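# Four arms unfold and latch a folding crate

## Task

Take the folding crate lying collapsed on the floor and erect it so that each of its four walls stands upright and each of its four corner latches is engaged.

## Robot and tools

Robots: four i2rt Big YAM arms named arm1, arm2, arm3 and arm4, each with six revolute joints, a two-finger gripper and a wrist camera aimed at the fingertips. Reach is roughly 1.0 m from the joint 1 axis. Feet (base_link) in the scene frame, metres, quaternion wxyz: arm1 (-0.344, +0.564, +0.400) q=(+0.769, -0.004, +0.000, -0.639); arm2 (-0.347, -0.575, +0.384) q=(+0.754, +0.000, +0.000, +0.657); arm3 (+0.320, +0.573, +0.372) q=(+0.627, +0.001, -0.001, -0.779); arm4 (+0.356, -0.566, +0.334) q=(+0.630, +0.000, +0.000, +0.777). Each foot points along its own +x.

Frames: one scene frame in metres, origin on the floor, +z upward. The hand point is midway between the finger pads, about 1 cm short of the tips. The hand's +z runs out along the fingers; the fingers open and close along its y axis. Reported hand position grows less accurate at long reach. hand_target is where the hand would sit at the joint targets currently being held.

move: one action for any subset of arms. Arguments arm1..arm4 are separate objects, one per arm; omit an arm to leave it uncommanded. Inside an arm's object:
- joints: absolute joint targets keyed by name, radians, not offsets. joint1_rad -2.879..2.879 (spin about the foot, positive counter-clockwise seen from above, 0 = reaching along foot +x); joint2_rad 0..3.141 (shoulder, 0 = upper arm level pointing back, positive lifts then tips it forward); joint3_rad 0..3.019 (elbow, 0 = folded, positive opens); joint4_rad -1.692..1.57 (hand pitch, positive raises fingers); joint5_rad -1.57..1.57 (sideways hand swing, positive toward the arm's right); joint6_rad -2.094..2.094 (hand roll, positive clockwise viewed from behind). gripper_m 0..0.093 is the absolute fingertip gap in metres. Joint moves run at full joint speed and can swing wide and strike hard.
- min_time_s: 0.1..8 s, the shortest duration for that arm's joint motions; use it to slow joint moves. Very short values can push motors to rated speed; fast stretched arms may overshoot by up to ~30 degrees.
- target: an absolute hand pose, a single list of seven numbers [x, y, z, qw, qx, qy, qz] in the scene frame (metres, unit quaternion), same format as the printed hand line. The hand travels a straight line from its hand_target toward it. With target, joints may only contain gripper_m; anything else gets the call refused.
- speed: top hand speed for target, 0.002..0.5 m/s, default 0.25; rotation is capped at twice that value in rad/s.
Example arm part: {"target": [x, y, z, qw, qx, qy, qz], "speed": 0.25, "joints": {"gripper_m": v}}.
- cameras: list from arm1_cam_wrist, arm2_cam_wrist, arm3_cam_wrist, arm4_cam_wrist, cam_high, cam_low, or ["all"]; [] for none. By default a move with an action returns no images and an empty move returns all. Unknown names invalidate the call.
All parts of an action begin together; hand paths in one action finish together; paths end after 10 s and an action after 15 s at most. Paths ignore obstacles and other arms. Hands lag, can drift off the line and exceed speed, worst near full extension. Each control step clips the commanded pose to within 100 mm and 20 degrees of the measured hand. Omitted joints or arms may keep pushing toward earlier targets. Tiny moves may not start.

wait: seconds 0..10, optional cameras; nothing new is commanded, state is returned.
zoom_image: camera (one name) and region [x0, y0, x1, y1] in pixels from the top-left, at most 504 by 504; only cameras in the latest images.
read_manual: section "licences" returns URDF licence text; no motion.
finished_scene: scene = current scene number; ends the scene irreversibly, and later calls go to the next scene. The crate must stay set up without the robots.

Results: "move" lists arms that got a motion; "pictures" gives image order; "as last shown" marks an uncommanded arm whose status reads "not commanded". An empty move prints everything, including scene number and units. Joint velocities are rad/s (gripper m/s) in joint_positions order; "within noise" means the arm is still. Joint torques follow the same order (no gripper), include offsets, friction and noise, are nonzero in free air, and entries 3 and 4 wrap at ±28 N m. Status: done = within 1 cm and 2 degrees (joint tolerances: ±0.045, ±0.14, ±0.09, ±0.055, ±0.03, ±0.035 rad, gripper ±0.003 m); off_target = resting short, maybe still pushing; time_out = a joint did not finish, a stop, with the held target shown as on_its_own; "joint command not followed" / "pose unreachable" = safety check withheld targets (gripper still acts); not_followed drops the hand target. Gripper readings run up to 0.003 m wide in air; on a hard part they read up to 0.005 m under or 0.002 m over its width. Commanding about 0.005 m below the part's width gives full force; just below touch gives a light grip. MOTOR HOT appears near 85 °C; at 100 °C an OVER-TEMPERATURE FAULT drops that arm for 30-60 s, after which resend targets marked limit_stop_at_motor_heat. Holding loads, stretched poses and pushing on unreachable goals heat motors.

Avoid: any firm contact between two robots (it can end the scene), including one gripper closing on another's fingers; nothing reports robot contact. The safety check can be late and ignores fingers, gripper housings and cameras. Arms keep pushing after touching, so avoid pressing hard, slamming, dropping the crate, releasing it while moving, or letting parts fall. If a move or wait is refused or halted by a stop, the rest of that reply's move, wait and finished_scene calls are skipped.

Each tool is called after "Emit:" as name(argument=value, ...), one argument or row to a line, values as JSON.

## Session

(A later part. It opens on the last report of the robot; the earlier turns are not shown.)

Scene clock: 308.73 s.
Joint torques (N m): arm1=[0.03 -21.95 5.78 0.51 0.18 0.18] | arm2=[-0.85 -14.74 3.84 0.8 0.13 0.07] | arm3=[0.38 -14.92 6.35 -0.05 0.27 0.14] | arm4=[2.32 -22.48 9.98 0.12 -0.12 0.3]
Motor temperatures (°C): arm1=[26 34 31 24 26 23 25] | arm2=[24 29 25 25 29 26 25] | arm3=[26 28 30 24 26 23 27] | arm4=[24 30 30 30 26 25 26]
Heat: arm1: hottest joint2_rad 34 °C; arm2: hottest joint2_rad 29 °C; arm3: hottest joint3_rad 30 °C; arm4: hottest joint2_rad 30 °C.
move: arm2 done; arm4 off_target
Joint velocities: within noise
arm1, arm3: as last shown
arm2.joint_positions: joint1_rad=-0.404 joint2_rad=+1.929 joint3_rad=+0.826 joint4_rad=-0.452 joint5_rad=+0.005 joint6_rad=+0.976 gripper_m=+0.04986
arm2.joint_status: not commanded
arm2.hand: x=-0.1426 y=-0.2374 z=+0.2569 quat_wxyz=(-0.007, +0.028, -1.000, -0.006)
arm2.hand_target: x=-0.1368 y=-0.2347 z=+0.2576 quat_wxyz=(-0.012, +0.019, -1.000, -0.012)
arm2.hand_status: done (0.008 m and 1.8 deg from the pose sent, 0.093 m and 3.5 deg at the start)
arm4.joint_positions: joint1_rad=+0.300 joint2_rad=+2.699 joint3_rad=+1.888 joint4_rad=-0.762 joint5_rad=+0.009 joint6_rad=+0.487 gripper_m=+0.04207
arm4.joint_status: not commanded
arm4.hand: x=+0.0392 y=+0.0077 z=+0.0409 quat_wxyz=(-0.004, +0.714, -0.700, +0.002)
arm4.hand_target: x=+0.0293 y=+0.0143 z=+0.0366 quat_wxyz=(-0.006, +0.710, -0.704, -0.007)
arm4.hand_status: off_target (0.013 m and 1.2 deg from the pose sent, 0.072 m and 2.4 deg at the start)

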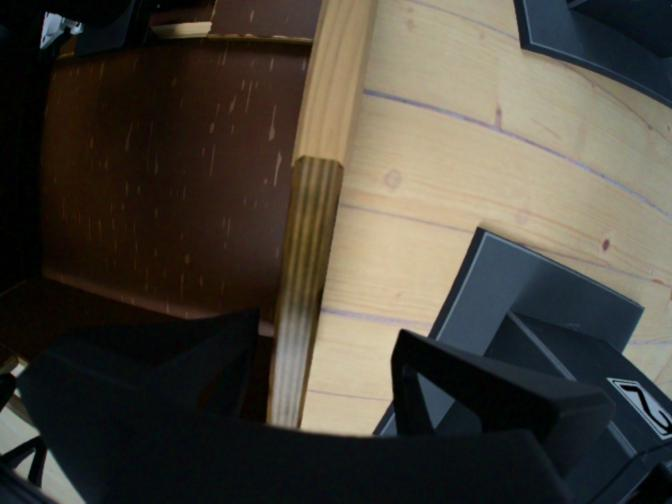

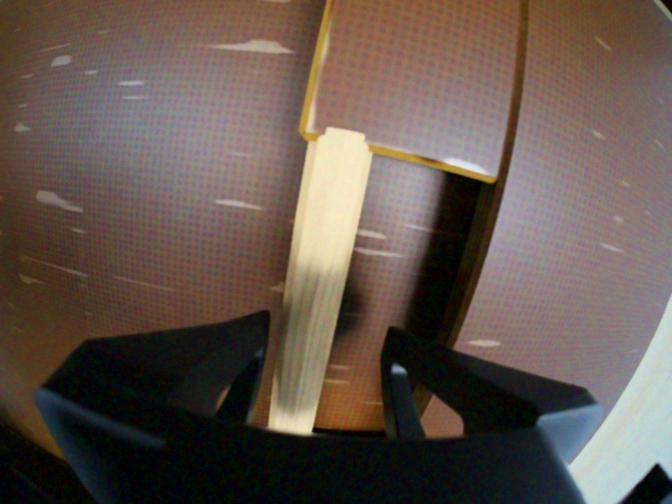

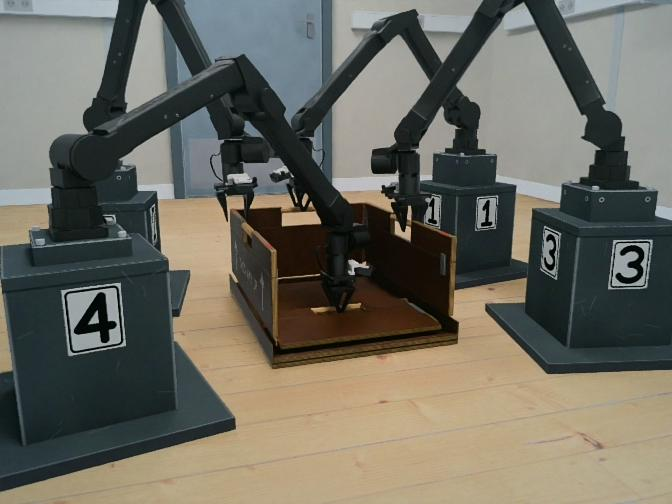

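Emit:
move(
  arm2={"joints": {"gripper_m": 0.009}},
  arm4={"target": [0.021, 0.0145, 0.029, -0.006, 0.7102, -0.704, -0.006], "speed": 0.1},
)

Emit:
move(
  arm4={"joints": {"gripper_m": 0.009}},
  cameras=["arm2_cam_wrist", "arm4_cam_wrist", "arm3_cam_wrist"],
)

Scene clock: 311.97 s.
Joint torques (N m): arm1=[-0.09 -22.18 5.85 0.46 0.18 0.19] | arm2=[-1.14 -14.8 3.67 0.27 0.32 0.07] | arm3=[0.15 -14.92 6.28 -0.12 0.23 0.17] | arm4=[2.14 -21.83 10.19 -0.17 -0.07 0.3]
Motor temperatures (°C): arm1=[26 34 31 24 26 23 25] | arm2=[24 28 25 25 29 26 25] | arm3=[26 28 30 24 26 23 27] | arm4=[24 30 31 30 26 25 26]
Heat: arm1: hottest joint2_rad 34 °C; arm2: hottest joint5_rad 29 °C; arm3: hottest joint3_rad 30 °C; arm4: hottest joint3_rad 31 °C.
move: arm2 off_target; arm4 off_target
Joint velocities: within noise
arm1, arm3: as last shown
arm2.joint_positions: joint1_rad=-0.394 joint2_rad=+1.929 joint3_rad=+0.829 joint4_rad=-0.429 joint5_rad=+0.000 joint6_rad=+0.976 gripper_m=+0.01365
arm2.joint_status: gripper_m off_target (ended at +0.01368, target +0.00900)
arm2.hand: x=-0.1426 y=-0.2286 z=+0.2576 quat_wxyz=(-0.012, +0.032, -0.999, -0.018)
arm2.hand_target: x=-0.1378 y=-0.2320 z=+0.2576 quat_wxyz=(-0.014, +0.022, -1.000, -0.015)
arm2.hand_status: not commanded
arm4.joint_positions: joint1_rad=+0.321 joint2_rad=+2.713 joint3_rad=+1.917 joint4_rad=-0.762 joint5_rad=+0.009 joint6_rad=+0.498 gripper_m=+0.04207
arm4.joint_status: not commanded
arm4.hand: x=+0.0223 y=+0.0089 z=+0.0399 quat_wxyz=(-0.006, +0.718, -0.696, -0.005)
arm4.hand_target: x=+0.0164 y=+0.0110 z=+0.0285 quat_wxyz=(-0.006, +0.713, -0.701, -0.006)
arm4.hand_status: off_target (0.012 m and 1.3 deg from the pose sent, 0.023 m and 1.2 deg at the start)
pictures: none

Scene clock: 312.70 s.
Joint torques (N m): arm1=[-0.03 -22.48 5.82 0.51 0.21 0.23] | arm2=[-1.14 -14.86 3.69 0.27 0.32 0.07] | arm3=[0.38 -15.03 6.28 -0.1 0.25 0.16] | arm4=[2.37 -21.83 10.22 0.2 -0.16 0.26]
Motor temperatures (°C): arm1=[26 34 31 24 26 23 25] | arm2=[24 28 25 25 29 26 25] | arm3=[26 28 30 24 26 23 27] | arm4=[24 30 31 30 26 25 26]
Heat: arm1: hottest joint2_rad 34 °C; arm2: hottest joint5_rad 29 °C; arm3: hottest joint3_rad 30 °C; arm4: hottest joint3_rad 31 °C.
move: arm4 off_target
Joint velocities: within noise
arm1, arm2, arm3: as last shown
arm4.joint_positions: joint1_rad=+0.310 joint2_rad=+2.713 joint3_rad=+1.916 joint4_rad=-0.772 joint5_rad=+0.020 joint6_rad=+0.512 gripper_m=+0.01645
arm4.joint_status: gripper_m off_target (ended at +0.01647, target +0.00900)
arm4.hand: x=+0.0316 y=+0.0107 z=+0.0395 quat_wxyz=(-0.010, +0.709, -0.705, +0.002)
arm4.hand_target: x=+0.0231 y=+0.0139 z=+0.0282 quat_wxyz=(-0.010, +0.707, -0.707, -0.004)
arm4.hand_status: not commanded
pictures: arm2_cam_wrist, arm3_cam_wrist, arm4_cam_wrist

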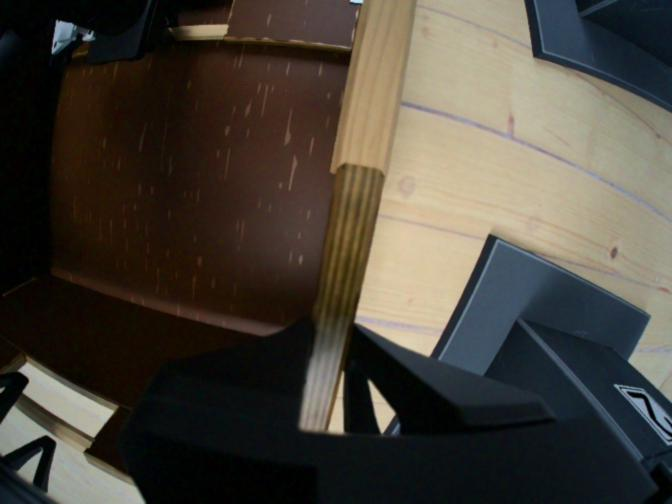

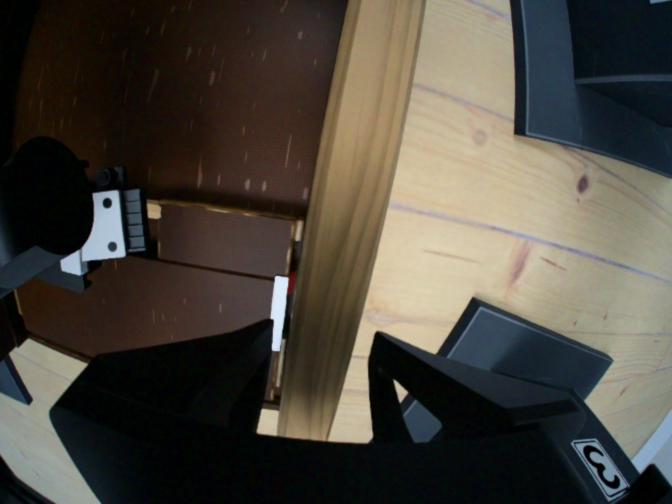

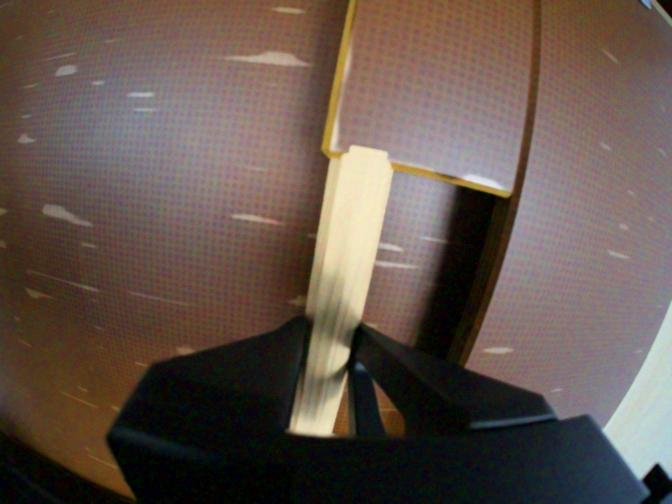

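Emit:
move(
  arm4={"target": [0.05, 0.0141, 0.154, -0.008, 0.7102, -0.704, -0.005], "speed": 0.16},
  arm2={"target": [-0.137, -0.256, 0.256, 0.013, -0.022, 0.999, 0.014], "speed": 0.1},
)

Emit:
move(
  arm4={"target": [0.141, 0.0148, 0.235, -0.008, 0.7102, -0.704, -0.005], "speed": 0.16},
  cameras=["arm2_cam_wrist", "arm4_cam_wrist", "cam_low"],
)

Scene clock: 317.07 s.
Joint torques (N m): arm1=[-0.03 -21.89 5.83 0.72 0.2 0.24] | arm2=[-3.55 -15.74 1.36 -0.03 0.55 -0.14] | arm3=[0.5 -15.33 6.24 -0.17 0.25 0.19] | arm4=[1.85 -27.16 7.08 -1.14 0.23 -0.09]
Motor temperatures (°C): arm1=[26 34 31 24 26 23 25] | arm2=[24 28 25 24 29 26 26] | arm3=[26 28 30 24 26 23 27] | arm4=[24 31 31 30 26 25 26]
Heat: arm1: hottest joint2_rad 34 °C; arm2: hottest joint5_rad 29 °C; arm3: hottest joint3_rad 30 °C; arm4: hottest joint2_rad 31 °C.
move: arm2 off_target; arm4 off_target
Joint velocities: within noise
arm1, arm3: as last shown
arm2.joint_positions: joint1_rad=-0.399 joint2_rad=+1.920 joint3_rad=+0.806 joint4_rad=-0.387 joint5_rad=-0.007 joint6_rad=+0.970 gripper_m=+0.01365
arm2.joint_status: not commanded
arm2.hand: x=-0.1426 y=-0.2297 z=+0.2575 quat_wxyz=(-0.016, +0.033, -0.999, -0.032)
arm2.hand_target: x=-0.1378 y=-0.2548 z=+0.2561 quat_wxyz=(-0.013, +0.018, -1.000, -0.015)
arm2.hand_status: off_target (0.027 m and 2.4 deg from the pose sent, 0.028 m and 1.3 deg at the start)
arm4.joint_positions: joint1_rad=+0.281 joint2_rad=+2.512 joint3_rad=+1.779 joint4_rad=-0.827 joint5_rad=-0.004 joint6_rad=+0.487 gripper_m=+0.01602
arm4.joint_status: not commanded
arm4.hand: x=+0.0482 y=+0.0115 z=+0.1297 quat_wxyz=(+0.001, +0.708, -0.707, -0.006)
arm4.hand_target: x=+0.0465 y=+0.0160 z=+0.1537 quat_wxyz=(-0.005, +0.714, -0.700, -0.010)
arm4.hand_status: off_target (0.025 m and 1.1 deg from the pose sent, 0.116 m and 0.8 deg at the start)
pictures: none

Scene clock: 318.60 s.
Joint torques (N m): arm1=[0.62 -22.3 5.91 0.32 0.18 0.21] | arm2=[-3.55 -15.68 1.36 -0.02 0.56 -0.13] | arm3=[0.32 -15.27 6.37 0.01 0.23 0.15] | arm4=[1.08 -23.3 7.27 -0.73 0.3 -0.11]
Motor temperatures (°C): arm1=[26 34 31 24 26 23 25] | arm2=[24 28 25 24 29 26 26] | arm3=[26 28 30 24 26 23 27] | arm4=[24 31 31 30 26 25 27]
Heat: arm1: hottest joint2_rad 34 °C; arm2: hottest joint5_rad 29 °C; arm3: hottest joint3_rad 30 °C; arm4: hottest joint2_rad 31 °C.
move: arm4 off_target
Joint velocities: within noise
arm1, arm2, arm3: as last shown
arm4.joint_positions: joint1_rad=+0.169 joint2_rad=+2.271 joint3_rad=+1.606 joint4_rad=-0.882 joint5_rad=-0.001 joint6_rad=+0.377 gripper_m=+0.01427
arm4.joint_status: not commanded
arm4.hand: x=+0.1264 y=+0.0141 z=+0.2271 quat_wxyz=(-0.004, +0.707, -0.707, -0.011)
arm4.hand_target: x=+0.1343 y=+0.0130 z=+0.2350 quat_wxyz=(-0.007, +0.711, -0.704, -0.006)
arm4.hand_status: off_target (0.017 m and 1.0 deg from the pose sent, 0.140 m and 1.1 deg at the start)

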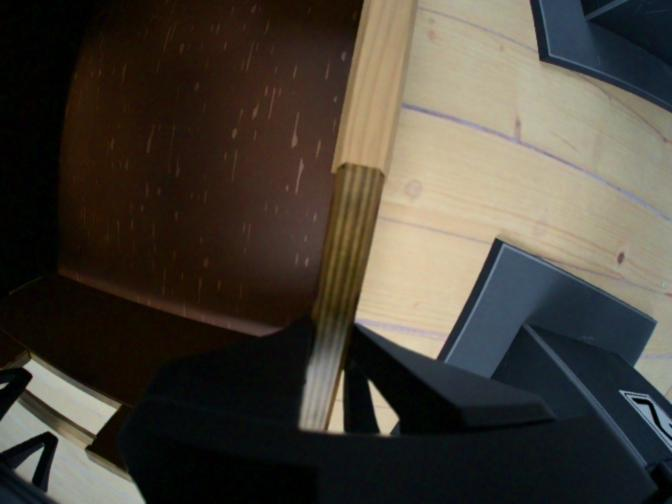

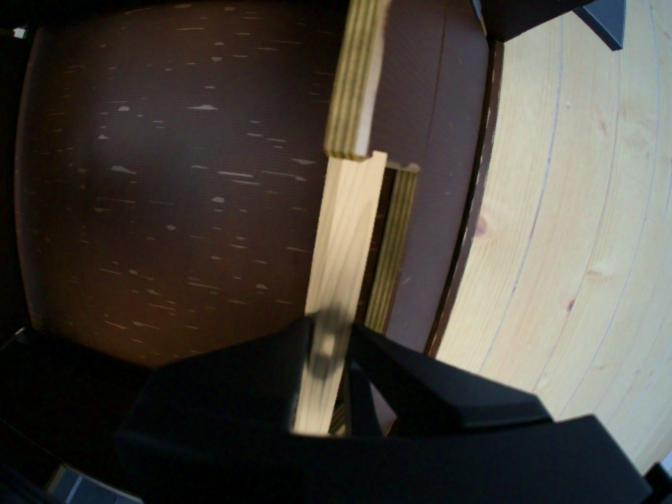

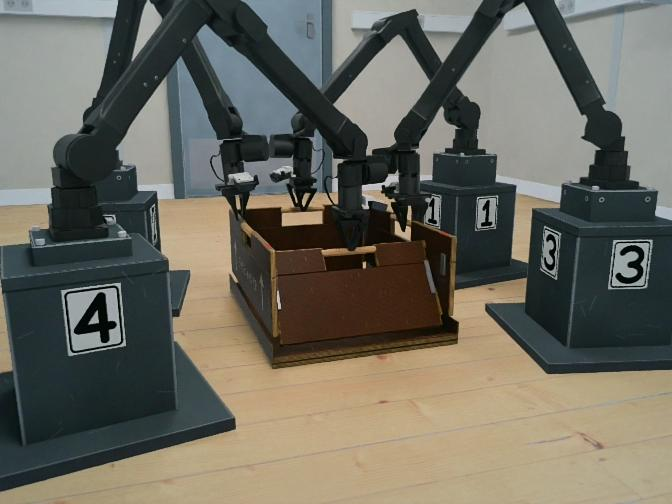

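Emit:
move(
  arm4={"target": [0.205, 0.015, 0.264, -0.008, 0.7102, -0.704, -0.005], "speed": 0.14},
)

Emit:
move(
  arm4={"target": [0.272, 0.0155, 0.268, -0.008, 0.7102, -0.704, -0.005], "speed": 0.12},
  cameras=["arm3_cam_wrist", "arm4_cam_wrist", "cam_low", "cam_high"],
)

Emit:
zoom_image(
  camera="cam_low",
  region=[220, 190, 470, 380],
)

Scene clock: 321.20 s.
Joint torques (N m): arm1=[0.97 -22.07 5.74 0.57 0.17 0.22] | arm2=[-3.6 -15.68 1.37 -0.03 0.56 -0.13] | arm3=[0.21 -15.15 6.39 -0.12 0.27 0.14] | arm4=[2.26 -20.31 7.34 -0.39 -0.08 -0.12]
Motor temperatures (°C): arm1=[26 34 31 24 26 23 25] | arm2=[24 29 25 24 29 26 26] | arm3=[26 28 30 24 26 23 27] | arm4=[24 31 30 30 26 25 27]
Heat: arm1: hottest joint2_rad 34 °C; arm2: hottest joint2_rad 29 °C; arm3: hottest joint3_rad 30 °C; arm4: hottest joint2_rad 31 °C.
move: arm4 off_target
Joint velocities: within noise
arm1, arm2, arm3: as last shown
arm4.joint_positions: joint1_rad=+0.042 joint2_rad=+2.159 joint3_rad=+1.538 joint4_rad=-0.913 joint5_rad=+0.008 joint6_rad=+0.268 gripper_m=+0.00907
arm4.joint_status: not commanded
arm4.on_its_own: gripper_m moved -0.00520 to your old target +0.00900
arm4.hand: x=+0.2074 y=+0.0237 z=+0.2723 quat_wxyz=(-0.013, +0.700, -0.713, -0.014)
arm4.hand_target: x=+0.2052 y=+0.0141 z=+0.2641 quat_wxyz=(-0.006, +0.710, -0.704, -0.002)
arm4.hand_status: off_target (0.012 m and 2.0 deg from the pose sent, 0.087 m and 1.0 deg at the start)
pictures: none

Scene clock: 322.53 s.
Joint torques (N m): arm1=[0.21 -22.36 5.76 0.69 0.21 0.17] | arm2=[-3.55 -15.68 1.37 -0.03 0.56 -0.13] | arm3=[0.26 -14.92 6.41 -0.14 0.24 0.2] | arm4=[2.2 -20.6 7.09 0.4 -0.15 -0.11]
Motor temperatures (°C): arm1=[26 34 31 24 26 23 25] | arm2=[24 29 25 24 29 26 26] | arm3=[26 28 30 24 26 23 27] | arm4=[24 31 30 30 26 25 27]
Heat: arm1: hottest joint2_rad 34 °C; arm2: hottest joint2_rad 29 °C; arm3: hottest joint3_rad 30 °C; arm4: hottest joint2_rad 31 °C.
move: arm4 done
Joint velocities: within noise
arm1.joint_positions: joint1_rad=-0.069 joint2_rad=+2.275 joint3_rad=+1.456 joint4_rad=-0.718 joint5_rad=-0.012 joint6_rad=+0.157 gripper_m=+0.06494
arm1.joint_status: not commanded
arm1.hand: x=-0.2753 y=-0.0202 z=+0.2510 quat_wxyz=(-0.017, -0.721, -0.693, +0.010)
arm1.hand_target: x=-0.2727 y=-0.0170 z=+0.2457 quat_wxyz=(-0.012, -0.724, -0.689, +0.006)
arm1.hand_status: not commanded
arm2: as last shown
arm3.joint_positions: joint1_rad=-0.491 joint2_rad=+2.075 joint3_rad=+1.125 joint4_rad=-0.630 joint5_rad=+0.000 joint6_rad=+0.813 gripper_m=+0.03596
arm3.joint_status: not commanded
arm3.hand: x=+0.0060 y=+0.2054 z=+0.2414 quat_wxyz=(+0.003, -1.000, -0.026, -0.004)
arm3.hand_target: x=+0.0011 y=+0.1931 z=+0.2431 quat_wxyz=(+0.000, -1.000, -0.025, +0.000)
arm3.hand_status: not commanded
arm4.joint_positions: joint1_rad=-0.067 joint2_rad=+2.134 joint3_rad=+1.488 joint4_rad=-0.908 joint5_rad=+0.006 joint6_rad=+0.157 gripper_m=+0.00907
arm4.joint_status: not commanded
arm4.hand: x=+0.2747 y=+0.0184 z=+0.2706 quat_wxyz=(-0.007, +0.701, -0.713, -0.005)
arm4.hand_target: x=+0.2710 y=+0.0156 z=+0.2691 quat_wxyz=(-0.007, +0.710, -0.704, -0.006)
arm4.hand_status: done (0.005 m and 1.5 deg from the pose sent, 0.065 m and 2.0 deg at the start)
pictures: arm3_cam_wrist, arm4_cam_wrist, cam_high, cam_low

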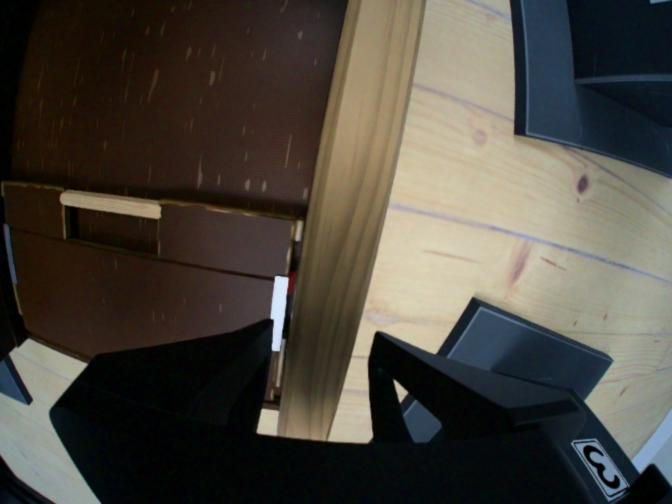

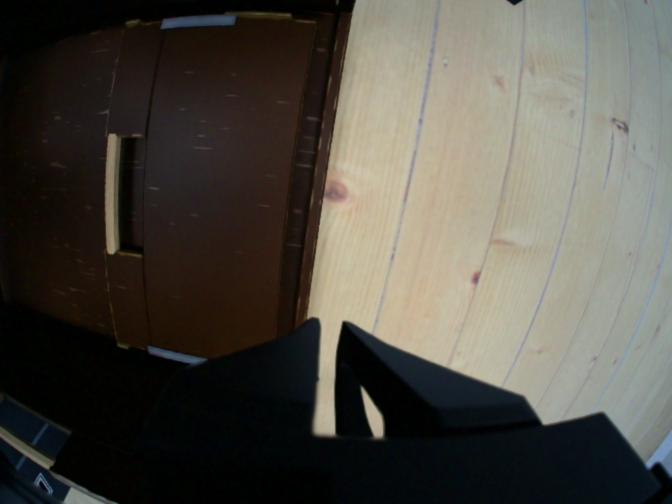

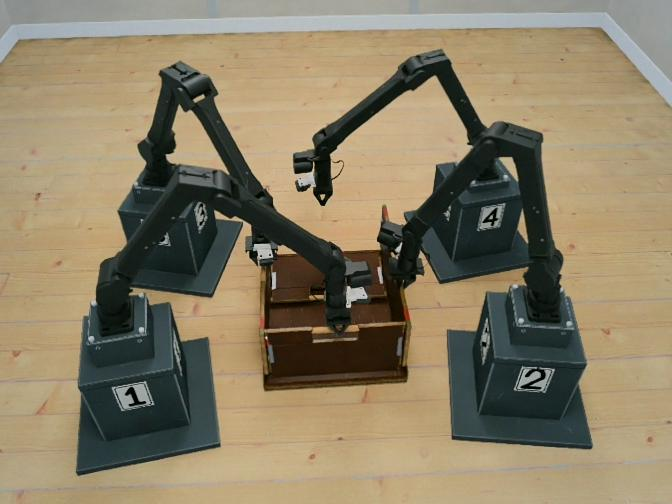

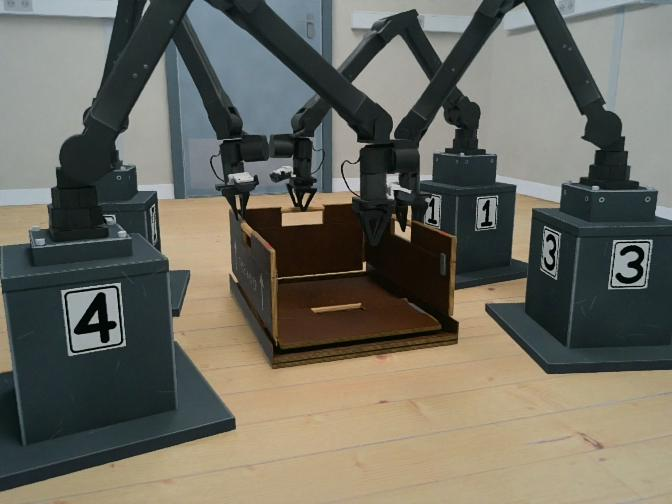

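Scaled by 2.016 from the camera's image (finer frame: 960x720).

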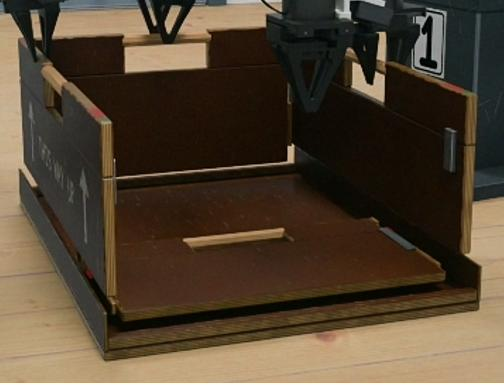

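Emit:
move(
  arm4={"target": [0.027, 0.015, 0.11, -0.008, 0.7102, -0.704, -0.005], "speed": 0.25, "joints": {"gripper_m": 0.042}},
)

Emit:
move(
  arm4={"target": [0.0255, 0.0145, 0.024, -0.006, 0.7102, -0.704, -0.006], "speed": 0.12},
  cameras=["arm4_cam_wrist", "cam_low"],
)

Scene clock: 332.00 s.
Joint torques (N m): arm1=[0.5 -22.53 5.89 0.51 0.17 0.2] | arm2=[-3.49 -15.74 1.36 -0.02 0.56 -0.13] | arm3=[0.15 -14.97 6.31 -0.01 0.23 0.16] | arm4=[1.38 -22.36 10.54 -0.51 0.01 0.3]
Motor temperatures (°C): arm1=[26 34 31 24 26 23 24] | arm2=[24 29 25 24 29 26 26] | arm3=[26 28 30 24 26 23 27] | arm4=[24 32 30 30 26 25 26]
Heat: arm1: hottest joint2_rad 34 °C; arm2: hottest joint2_rad 29 °C; arm3: hottest joint3_rad 30 °C; arm4: hottest joint2_rad 32 °C.
move: arm4 off_target
Joint velocities: within noise
arm1, arm2, arm3: as last shown
arm4.joint_positions: joint1_rad=+0.306 joint2_rad=+2.547 joint3_rad=+1.800 joint4_rad=-0.818 joint5_rad=+0.019 joint6_rad=+0.481 gripper_m=+0.04193
arm4.joint_status: all done
arm4.hand: x=+0.0371 y=+0.0066 z=+0.1135 quat_wxyz=(-0.010, +0.718, -0.696, -0.001)
arm4.hand_target: x=+0.0365 y=+0.0158 z=+0.1087 quat_wxyz=(-0.011, +0.710, -0.704, -0.002)
arm4.hand_status: off_target (0.014 m and 1.4 deg from the pose sent, 0.295 m and 1.5 deg at the start)
pictures: none

Scene clock: 333.57 s.
Joint torques (N m): arm1=[-0.09 -22.12 5.91 0.68 0.18 0.2] | arm2=[-3.55 -15.68 1.35 -0.02 0.56 -0.13] | arm3=[-0.03 -14.86 6.43 -0.16 0.26 0.17] | arm4=[2.26 -22.59 9.83 0.2 -0.13 0.3]
Motor temperatures (°C): arm1=[26 34 31 24 26 23 24] | arm2=[24 29 25 24 28 26 26] | arm3=[26 28 30 24 26 23 27] | arm4=[24 32 30 30 26 25 26]
Heat: arm1: hottest joint2_rad 34 °C; arm2: hottest joint2_rad 29 °C; arm3: hottest joint3_rad 30 °C; arm4: hottest joint2_rad 32 °C.
move: arm4 off_target
Joint velocities: within noise
arm1, arm2, arm3: as last shown
arm4.joint_positions: joint1_rad=+0.306 joint2_rad=+2.726 joint3_rad=+1.911 joint4_rad=-0.759 joint5_rad=+0.009 joint6_rad=+0.493 gripper_m=+0.04193
arm4.joint_status: not commanded
arm4.hand: x=+0.0352 y=+0.0066 z=+0.0294 quat_wxyz=(-0.004, +0.714, -0.700, +0.003)
arm4.hand_target: x=+0.0261 y=+0.0133 z=+0.0243 quat_wxyz=(-0.006, +0.710, -0.704, -0.006)
arm4.hand_status: off_target (0.014 m and 1.3 deg from the pose sent, 0.091 m and 1.5 deg at the start)

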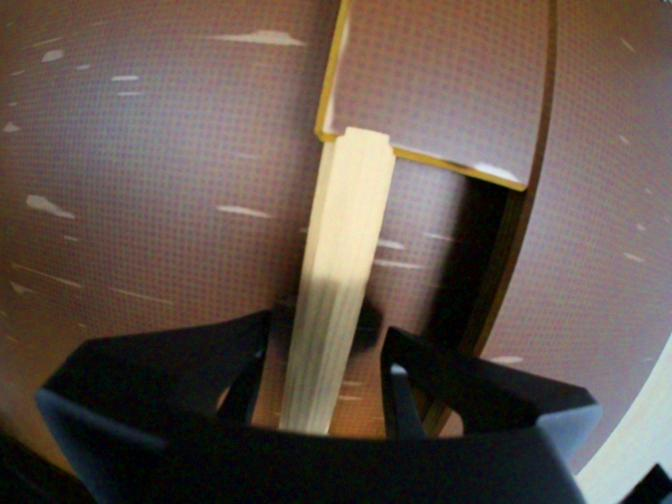

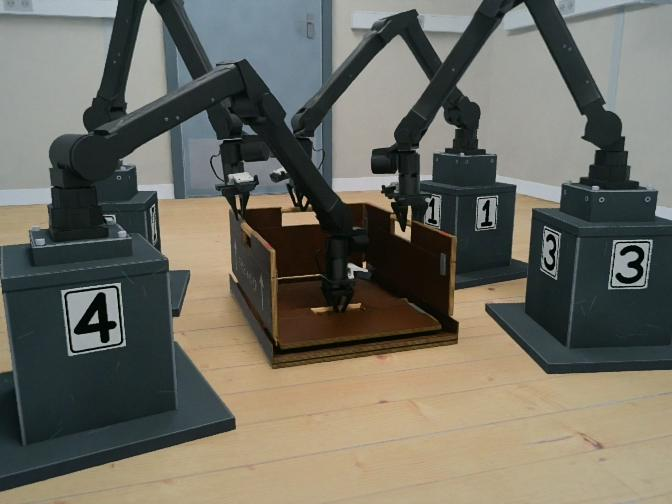

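Emit:
move(
  arm4={"joints": {"gripper_m": 0.009}},
)

Emit:
move(
  arm4={"target": [0.0515, 0.0135, 0.142, -0.008, 0.7102, -0.704, -0.005], "speed": 0.16},
)

Emit:
move(
  arm4={"target": [0.141, 0.0145, 0.219, -0.008, 0.7102, -0.704, -0.005], "speed": 0.15},
  cameras=["arm4_cam_wrist", "cam_low"],
)

Scene clock: 337.03 s.
Joint torques (N m): arm1=[0.5 -21.83 5.91 0.59 0.21 0.21] | arm2=[-3.55 -15.68 1.39 -0.03 0.56 -0.13] | arm3=[0.56 -15.38 6.34 -0.13 0.21 0.18] | arm4=[2.26 -22.65 9.8 0.02 0.06 0.19]
Motor temperatures (°C): arm1=[26 34 31 24 26 23 24] | arm2=[24 29 24 24 28 26 26] | arm3=[26 28 30 24 26 23 27] | arm4=[24 32 31 30 26 25 26]
Heat: arm1: hottest joint2_rad 34 °C; arm2: hottest joint2_rad 29 °C; arm3: hottest joint3_rad 30 °C; arm4: hottest joint2_rad 32 °C.
move: arm4 off_target
Joint velocities: within noise
arm1, arm2, arm3: as last shown
arm4.joint_positions: joint1_rad=+0.309 joint2_rad=+2.726 joint3_rad=+1.912 joint4_rad=-0.756 joint5_rad=+0.005 joint6_rad=+0.512 gripper_m=+0.01703
arm4.joint_status: gripper_m off_target (ended at +0.01706, target +0.00900)
arm4.hand: x=+0.0320 y=+0.0066 z=+0.0298 quat_wxyz=(-0.002, +0.709, -0.705, +0.000)
arm4.hand_target: x=+0.0244 y=+0.0123 z=+0.0244 quat_wxyz=(-0.006, +0.708, -0.706, -0.006)
arm4.hand_status: not commanded
pictures: none

Scene clock: 338.37 s.
Joint torques (N m): arm1=[0.26 -22.3 5.81 0.7 0.22 0.18] | arm2=[-3.6 -15.68 1.37 -0.03 0.56 -0.13] | arm3=[0.15 -15.27 6.35 -0.09 0.24 0.2] | arm4=[1.26 -26.93 7.05 -0.91 0.44 -0.11]
Motor temperatures (°C): arm1=[26 34 31 24 26 23 24] | arm2=[24 29 24 24 28 26 26] | arm3=[26 28 30 24 26 23 27] | arm4=[24 32 31 30 26 25 26]
Heat: arm1: hottest joint2_rad 34 °C; arm2: hottest joint2_rad 29 °C; arm3: hottest joint3_rad 30 °C; arm4: hottest joint2_rad 32 °C.
move: arm4 off_target
Joint velocities: within noise
arm1, arm2, arm3: as last shown
arm4.joint_positions: joint1_rad=+0.284 joint2_rad=+2.529 joint3_rad=+1.777 joint4_rad=-0.812 joint5_rad=-0.003 joint6_rad=+0.489 gripper_m=+0.01641
arm4.joint_status: not commanded
arm4.hand: x=+0.0480 y=+0.0082 z=+0.1186 quat_wxyz=(+0.000, +0.708, -0.706, -0.004)
arm4.hand_target: x=+0.0509 y=+0.0172 z=+0.1416 quat_wxyz=(-0.009, +0.712, -0.702, -0.010)
arm4.hand_status: off_target (0.024 m and 1.0 deg from the pose sent, 0.114 m and 0.9 deg at the start)
pictures: none

Scene clock: 339.80 s.
Joint torques (N m): arm1=[-0.03 -22.77 5.74 0.54 0.15 0.22] | arm2=[-3.55 -15.74 1.33 -0.03 0.56 -0.13] | arm3=[-0.03 -15.09 6.28 -0.16 0.25 0.16] | arm4=[-0.03 -24.35 6.78 -1.24 0.95 -0.22]
Motor temperatures (°C): arm1=[26 34 31 24 26 23 24] | arm2=[24 29 24 24 28 26 26] | arm3=[26 28 30 24 26 23 27] | arm4=[24 32 30 30 26 25 27]
Heat: arm1: hottest joint2_rad 34 °C; arm2: hottest joint2_rad 29 °C; arm3: hottest joint3_rad 30 °C; arm4: hottest joint2_rad 32 °C.
move: arm4 off_target
Joint velocities: within noise
arm1, arm3: as last shown
arm2.joint_positions: joint1_rad=-0.399 joint2_rad=+1.920 joint3_rad=+0.806 joint4_rad=-0.387 joint5_rad=-0.007 joint6_rad=+0.970 gripper_m=+0.01365
arm2.joint_status: not commanded
arm2.hand: x=-0.1426 y=-0.2297 z=+0.2575 quat_wxyz=(-0.016, +0.033, -0.999, -0.032)
arm2.hand_target: x=-0.1378 y=-0.2548 z=+0.2561 quat_wxyz=(-0.013, +0.018, -1.000, -0.015)
arm2.hand_status: not commanded
arm4.joint_positions: joint1_rad=+0.185 joint2_rad=+2.308 joint3_rad=+1.607 joint4_rad=-0.845 joint5_rad=-0.021 joint6_rad=+0.387 gripper_m=+0.01656
arm4.joint_status: not commanded
arm4.hand: x=+0.1141 y=+0.0098 z=+0.2056 quat_wxyz=(+0.005, +0.709, -0.705, -0.016)
arm4.hand_target: x=+0.1339 y=+0.0121 z=+0.2181 quat_wxyz=(-0.007, +0.711, -0.704, -0.005)
arm4.hand_status: off_target (0.030 m and 2.0 deg from the pose sent, 0.137 m and 1.0 deg at the start)

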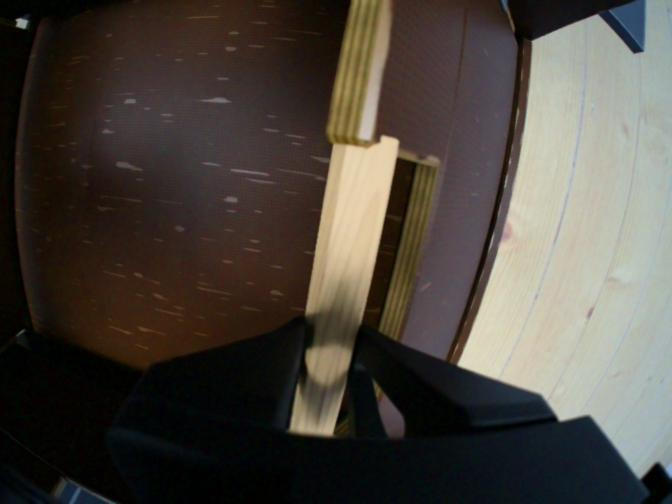

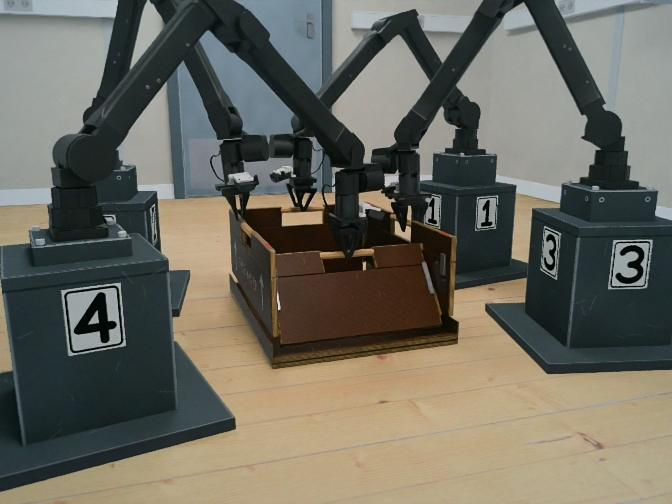

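Emit:
move(
  arm4={"target": [0.206, 0.0145, 0.249, -0.008, 0.7102, -0.704, -0.005], "speed": 0.14},
)

Emit:
move(
  arm4={"target": [0.275, 0.015, 0.2555, -0.008, 0.7102, -0.704, -0.005], "speed": 0.12},
  cameras=["arm3_cam_wrist", "arm4_cam_wrist", "cam_low", "cam_high"],
)

Emit:
zoom_image(
  camera="cam_low",
  region=[220, 190, 470, 380],
)

Scene clock: 342.60 s.
Joint torques (N m): arm1=[-0.03 -22.71 5.7 0.53 0.2 0.23] | arm2=[-3.55 -15.68 1.36 -0.05 0.55 -0.14] | arm3=[-0.38 -14.74 6.41 0.03 0.26 0.17] | arm4=[-0.38 -22.24 7.08 -0.69 1.02 -0.24]
Motor temperatures (°C): arm1=[26 34 31 24 26 23 24] | arm2=[24 29 24 24 28 26 26] | arm3=[26 28 30 24 26 23 27] | arm4=[24 32 30 30 27 25 27]
Heat: arm1: hottest joint2_rad 34 °C; arm2: hottest joint2_rad 29 °C; arm3: hottest joint3_rad 30 °C; arm4: hottest joint2_rad 32 °C.
move: arm4 off_target
Joint velocities: within noise
arm1, arm2, arm3: as last shown
arm4.joint_positions: joint1_rad=+0.076 joint2_rad=+2.202 joint3_rad=+1.530 joint4_rad=-0.877 joint5_rad=-0.026 joint6_rad=+0.278 gripper_m=+0.01620
arm4.joint_status: not commanded
arm4.hand: x=+0.1830 y=+0.0131 z=+0.2451 quat_wxyz=(+0.006, +0.709, -0.705, -0.016)
arm4.hand_target: x=+0.2056 y=+0.0138 z=+0.2496 quat_wxyz=(-0.005, +0.710, -0.704, -0.003)
arm4.hand_status: off_target (0.023 m and 2.1 deg from the pose sent, 0.102 m and 2.0 deg at the start)
pictures: none

Scene clock: 343.97 s.
Joint torques (N m): arm1=[0.21 -21.89 5.82 0.54 0.13 0.23] | arm2=[-3.55 -15.68 1.36 -0.03 0.56 -0.13] | arm3=[-0.15 -15.38 6.41 -0.08 0.24 0.15] | arm4=[-2.26 -21.3 6.67 -0.25 1.6 -0.39]
Motor temperatures (°C): arm1=[26 34 31 24 26 23 24] | arm2=[24 29 24 24 28 26 26] | arm3=[26 28 30 24 26 23 27] | arm4=[24 32 30 30 27 25 27]
Heat: arm1: hottest joint2_rad 34 °C; arm2: hottest joint2_rad 29 °C; arm3: hottest joint3_rad 30 °C; arm4: hottest joint2_rad 32 °C.
move: arm4 off_target
Joint velocities: within noise
arm1, arm2, arm3: as last shown
arm4.joint_positions: joint1_rad=-0.012 joint2_rad=+2.159 joint3_rad=+1.483 joint4_rad=-0.867 joint5_rad=-0.046 joint6_rad=+0.179 gripper_m=+0.01620
arm4.joint_status: not commanded
arm4.hand: x=+0.2331 y=+0.0142 z=+0.2556 quat_wxyz=(+0.011, +0.713, -0.701, -0.025)
arm4.hand_target: x=+0.2727 y=+0.0145 z=+0.2556 quat_wxyz=(-0.006, +0.710, -0.704, -0.006)
arm4.hand_status: off_target (0.042 m and 3.2 deg from the pose sent, 0.093 m and 2.1 deg at the start)
pictures: arm3_cam_wrist, arm4_cam_wrist, cam_high, cam_low

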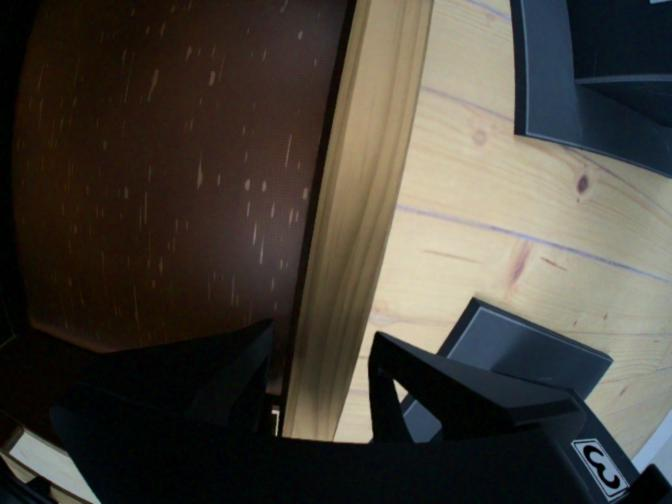

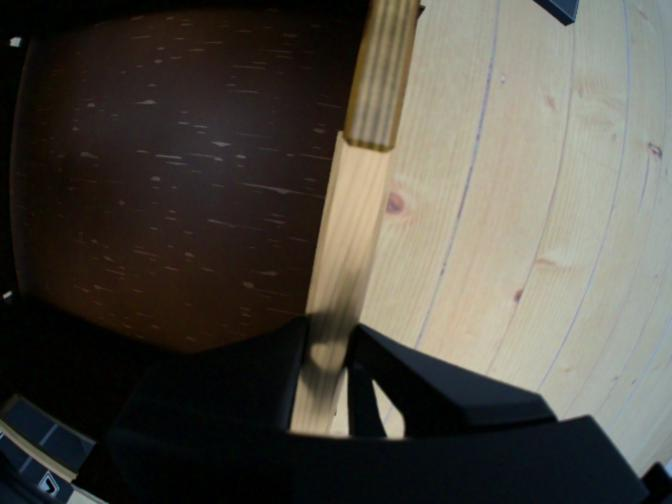

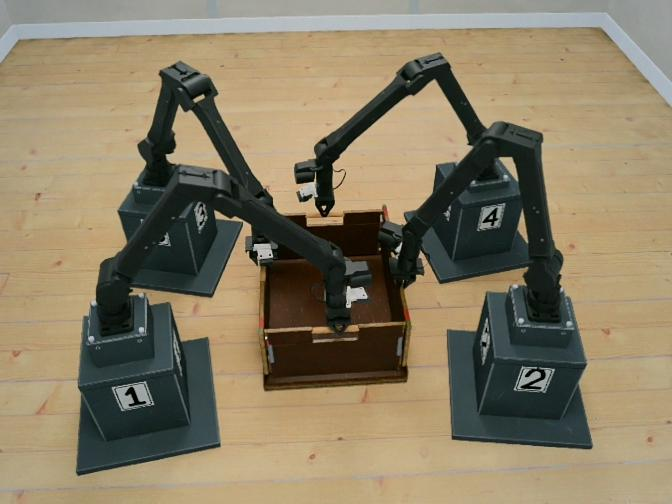

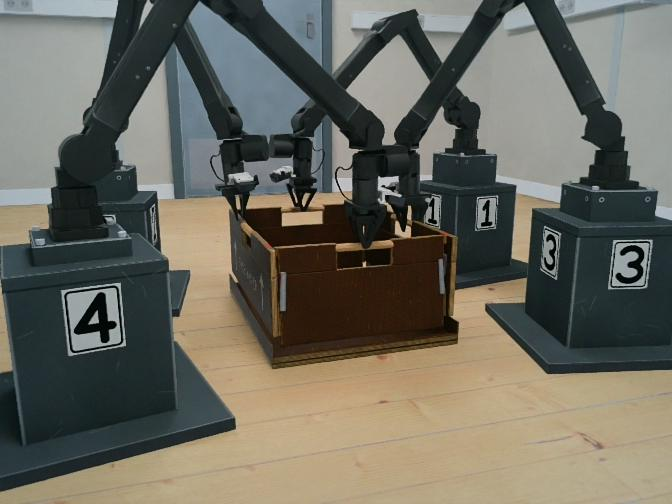

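Scaled by 2.016 from the camera's image (finer frame: 960x720).

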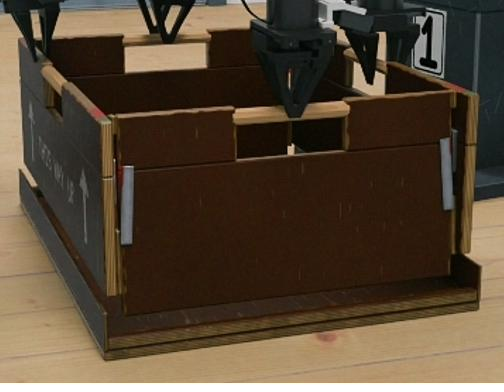

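Emit:
move(
  arm4={"target": [0.315, 0.016, 0.2555, -0.008, 0.7102, -0.704, -0.005], "speed": 0.12},
  cameras=["cam_high", "cam_low"],
)

Emit:
zoom_image(
  camera="cam_low",
  region=[220, 190, 470, 380],
)

Scene clock: 346.53 s.
Joint torques (N m): arm1=[0.32 -22.24 5.86 0.53 0.17 0.21] | arm2=[-3.55 -15.68 1.36 -0.03 0.57 -0.13] | arm3=[-0.32 -14.86 6.32 -0.02 0.24 0.15] | arm4=[-4.54 -21.13 6.41 -0.08 2.08 -0.58]
Motor temperatures (°C): arm1=[26 34 31 24 26 23 24] | arm2=[24 29 24 24 28 26 26] | arm3=[26 28 31 24 26 23 27] | arm4=[24 32 30 30 27 25 27]
Heat: arm1: hottest joint2_rad 34 °C; arm2: hottest joint2_rad 29 °C; arm3: hottest joint3_rad 31 °C; arm4: hottest joint2_rad 32 °C.
move: arm4 off_target
Joint velocities: within noise
arm1.joint_positions: joint1_rad=-0.069 joint2_rad=+2.275 joint3_rad=+1.456 joint4_rad=-0.718 joint5_rad=-0.012 joint6_rad=+0.157 gripper_m=+0.06494
arm1.joint_status: not commanded
arm1.hand: x=-0.2753 y=-0.0202 z=+0.2510 quat_wxyz=(-0.017, -0.721, -0.693, +0.010)
arm1.hand_target: x=-0.2727 y=-0.0170 z=+0.2457 quat_wxyz=(-0.012, -0.724, -0.689, +0.006)
arm1.hand_status: not commanded
arm2: as last shown
arm3.joint_positions: joint1_rad=-0.491 joint2_rad=+2.075 joint3_rad=+1.125 joint4_rad=-0.630 joint5_rad=+0.000 joint6_rad=+0.813 gripper_m=+0.03596
arm3.joint_status: not commanded
arm3.hand: x=+0.0060 y=+0.2054 z=+0.2414 quat_wxyz=(+0.003, -1.000, -0.026, -0.004)
arm3.hand_target: x=+0.0011 y=+0.1931 z=+0.2431 quat_wxyz=(+0.000, -1.000, -0.025, +0.000)
arm3.hand_status: not commanded
arm4.joint_positions: joint1_rad=-0.047 joint2_rad=+2.150 joint3_rad=+1.469 joint4_rad=-0.859 joint5_rad=-0.061 joint6_rad=+0.131 gripper_m=+0.01620
arm4.joint_status: not commanded
arm4.hand: x=+0.2515 y=+0.0149 z=+0.2568 quat_wxyz=(+0.015, +0.717, -0.696, -0.031)
arm4.hand_target: x=+0.3105 y=+0.0152 z=+0.2557 quat_wxyz=(-0.007, +0.710, -0.704, -0.007)
arm4.hand_status: off_target (0.064 m and 4.2 deg from the pose sent, 0.082 m and 3.2 deg at the start)

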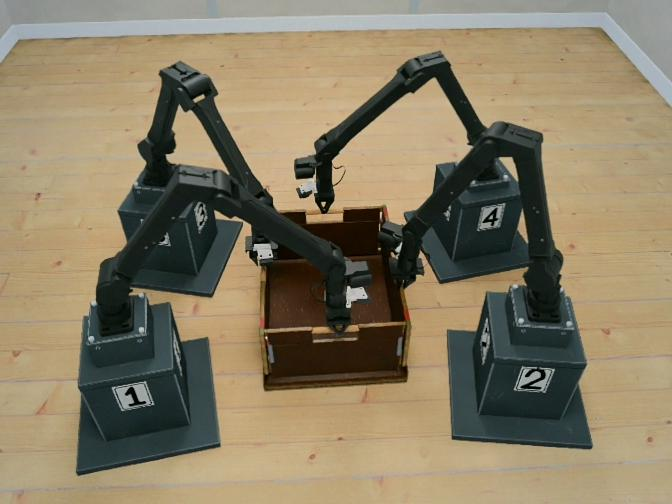

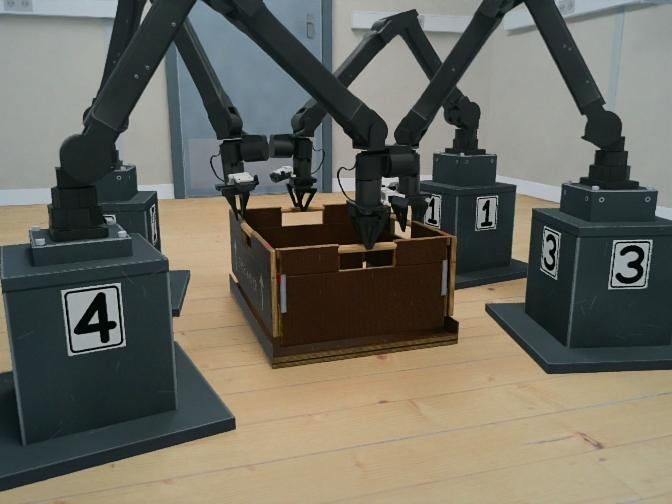

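Scaled by 2.016 from the camera's image (finer frame: 960x720).

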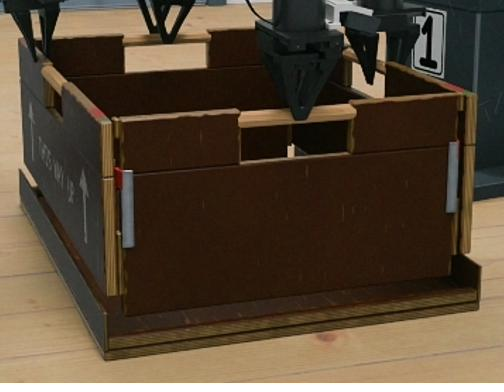

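Emit:
zoom_image(
  camera="cam_low",
  region=[260, 230, 310, 320],
)

Emit:
zoom_image(
  camera="cam_low",
  region=[420, 225, 470, 315],
)

Emit:
zoom_image(
  camera="cam_high",
  region=[250, 190, 430, 350],
)

Scaled by 5.600 from the camera's image (finer frame: 960x720).

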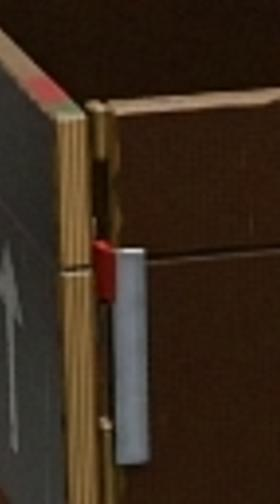

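Scaled by 5.600 from the camera's image (finer frame: 960x720).

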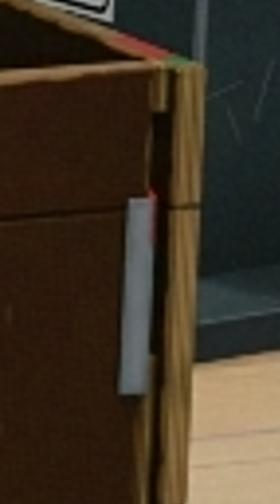

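Scaled by 2.800 from the camera's image (finer frame: 960x720).

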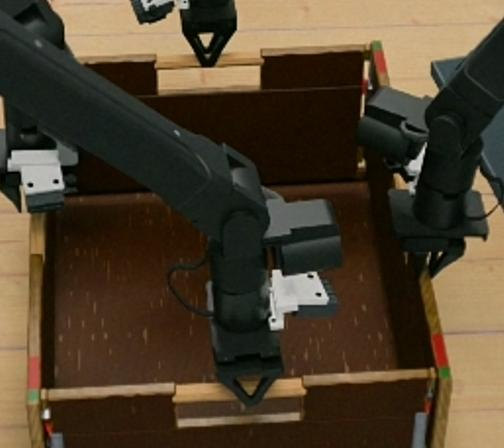

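Emit:
move(
  arm4={"joints": {"gripper_m": 0.05}},
)

Emit:
move(
  arm4={"target": [0.235, 0.0155, 0.254, -0.008, 0.7102, -0.704, -0.005], "speed": 0.15},
  cameras=["arm4_cam_wrist", "cam_low"],
)

Scene clock: 350.77 s.
Joint torques (N m): arm1=[-0.03 -22.24 5.82 0.5 0.16 0.17] | arm2=[-3.55 -15.68 1.37 -0.02 0.57 -0.13] | arm3=[-0.09 -15.21 6.27 -0.05 0.22 0.21] | arm4=[-3.31 -21.01 6.43 -0.1 1.25 -0.2]
Motor temperatures (°C): arm1=[26 34 31 24 26 23 24] | arm2=[24 29 24 24 28 26 26] | arm3=[26 28 31 24 26 23 27] | arm4=[24 33 30 30 29 25 27]
Heat: arm1: hottest joint2_rad 34 °C; arm2: hottest joint2_rad 29 °C; arm3: hottest joint3_rad 31 °C; arm4: hottest joint2_rad 33 °C.
move: arm4 done
Joint velocities: within noise
arm1, arm2, arm3: as last shown
arm4.joint_positions: joint1_rad=-0.064 joint2_rad=+2.148 joint3_rad=+1.469 joint4_rad=-0.864 joint5_rad=-0.035 joint6_rad=+0.097 gripper_m=+0.05002
arm4.joint_status: all done
arm4.hand: x=+0.2659 y=+0.0164 z=+0.2575 quat_wxyz=(+0.005, +0.723, -0.690, -0.022)
arm4.hand_target: x=+0.3112 y=+0.0145 z=+0.2560 quat_wxyz=(-0.007, +0.710, -0.704, -0.005)
arm4.hand_status: not commanded
pictures: none

Scene clock: 352.03 s.
Joint torques (N m): arm1=[0.21 -22.42 5.9 0.62 0.2 0.22] | arm2=[-3.55 -15.68 1.37 -0.03 0.56 -0.13] | arm3=[0.21 -15.27 6.39 -0.09 0.26 0.17] | arm4=[1.79 -18.67 10 -0.51 -0.03 0.29]
Motor temperatures (°C): arm1=[26 34 31 24 26 23 24] | arm2=[24 29 24 24 28 26 26] | arm3=[26 28 31 24 26 23 27] | arm4=[24 33 30 30 29 25 27]
Heat: arm1: hottest joint2_rad 34 °C; arm2: hottest joint2_rad 29 °C; arm3: hottest joint3_rad 31 °C; arm4: hottest joint2_rad 33 °C.
move: arm4 done
Joint velocities: within noise
arm1, arm2, arm3: as last shown
arm4.joint_positions: joint1_rad=-0.006 joint2_rad=+2.148 joint3_rad=+1.469 joint4_rad=-0.874 joint5_rad=+0.008 joint6_rad=+0.171 gripper_m=+0.05002
arm4.joint_status: not commanded
arm4.hand: x=+0.2399 y=+0.0091 z=+0.2573 quat_wxyz=(-0.008, +0.718, -0.696, -0.005)
arm4.hand_target: x=+0.2393 y=+0.0149 z=+0.2540 quat_wxyz=(-0.008, +0.711, -0.703, -0.003)
arm4.hand_status: done (0.009 m and 1.3 deg from the pose sent, 0.031 m and 3.3 deg at the start)

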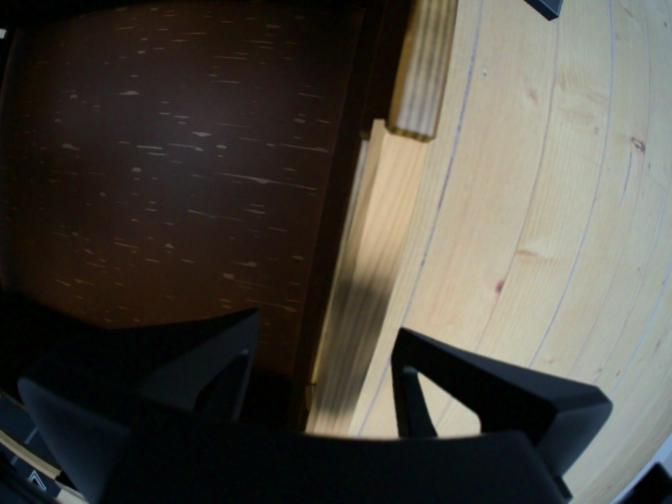

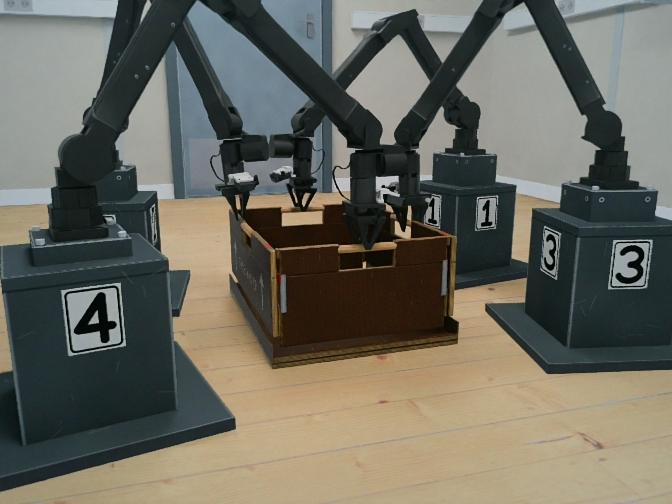

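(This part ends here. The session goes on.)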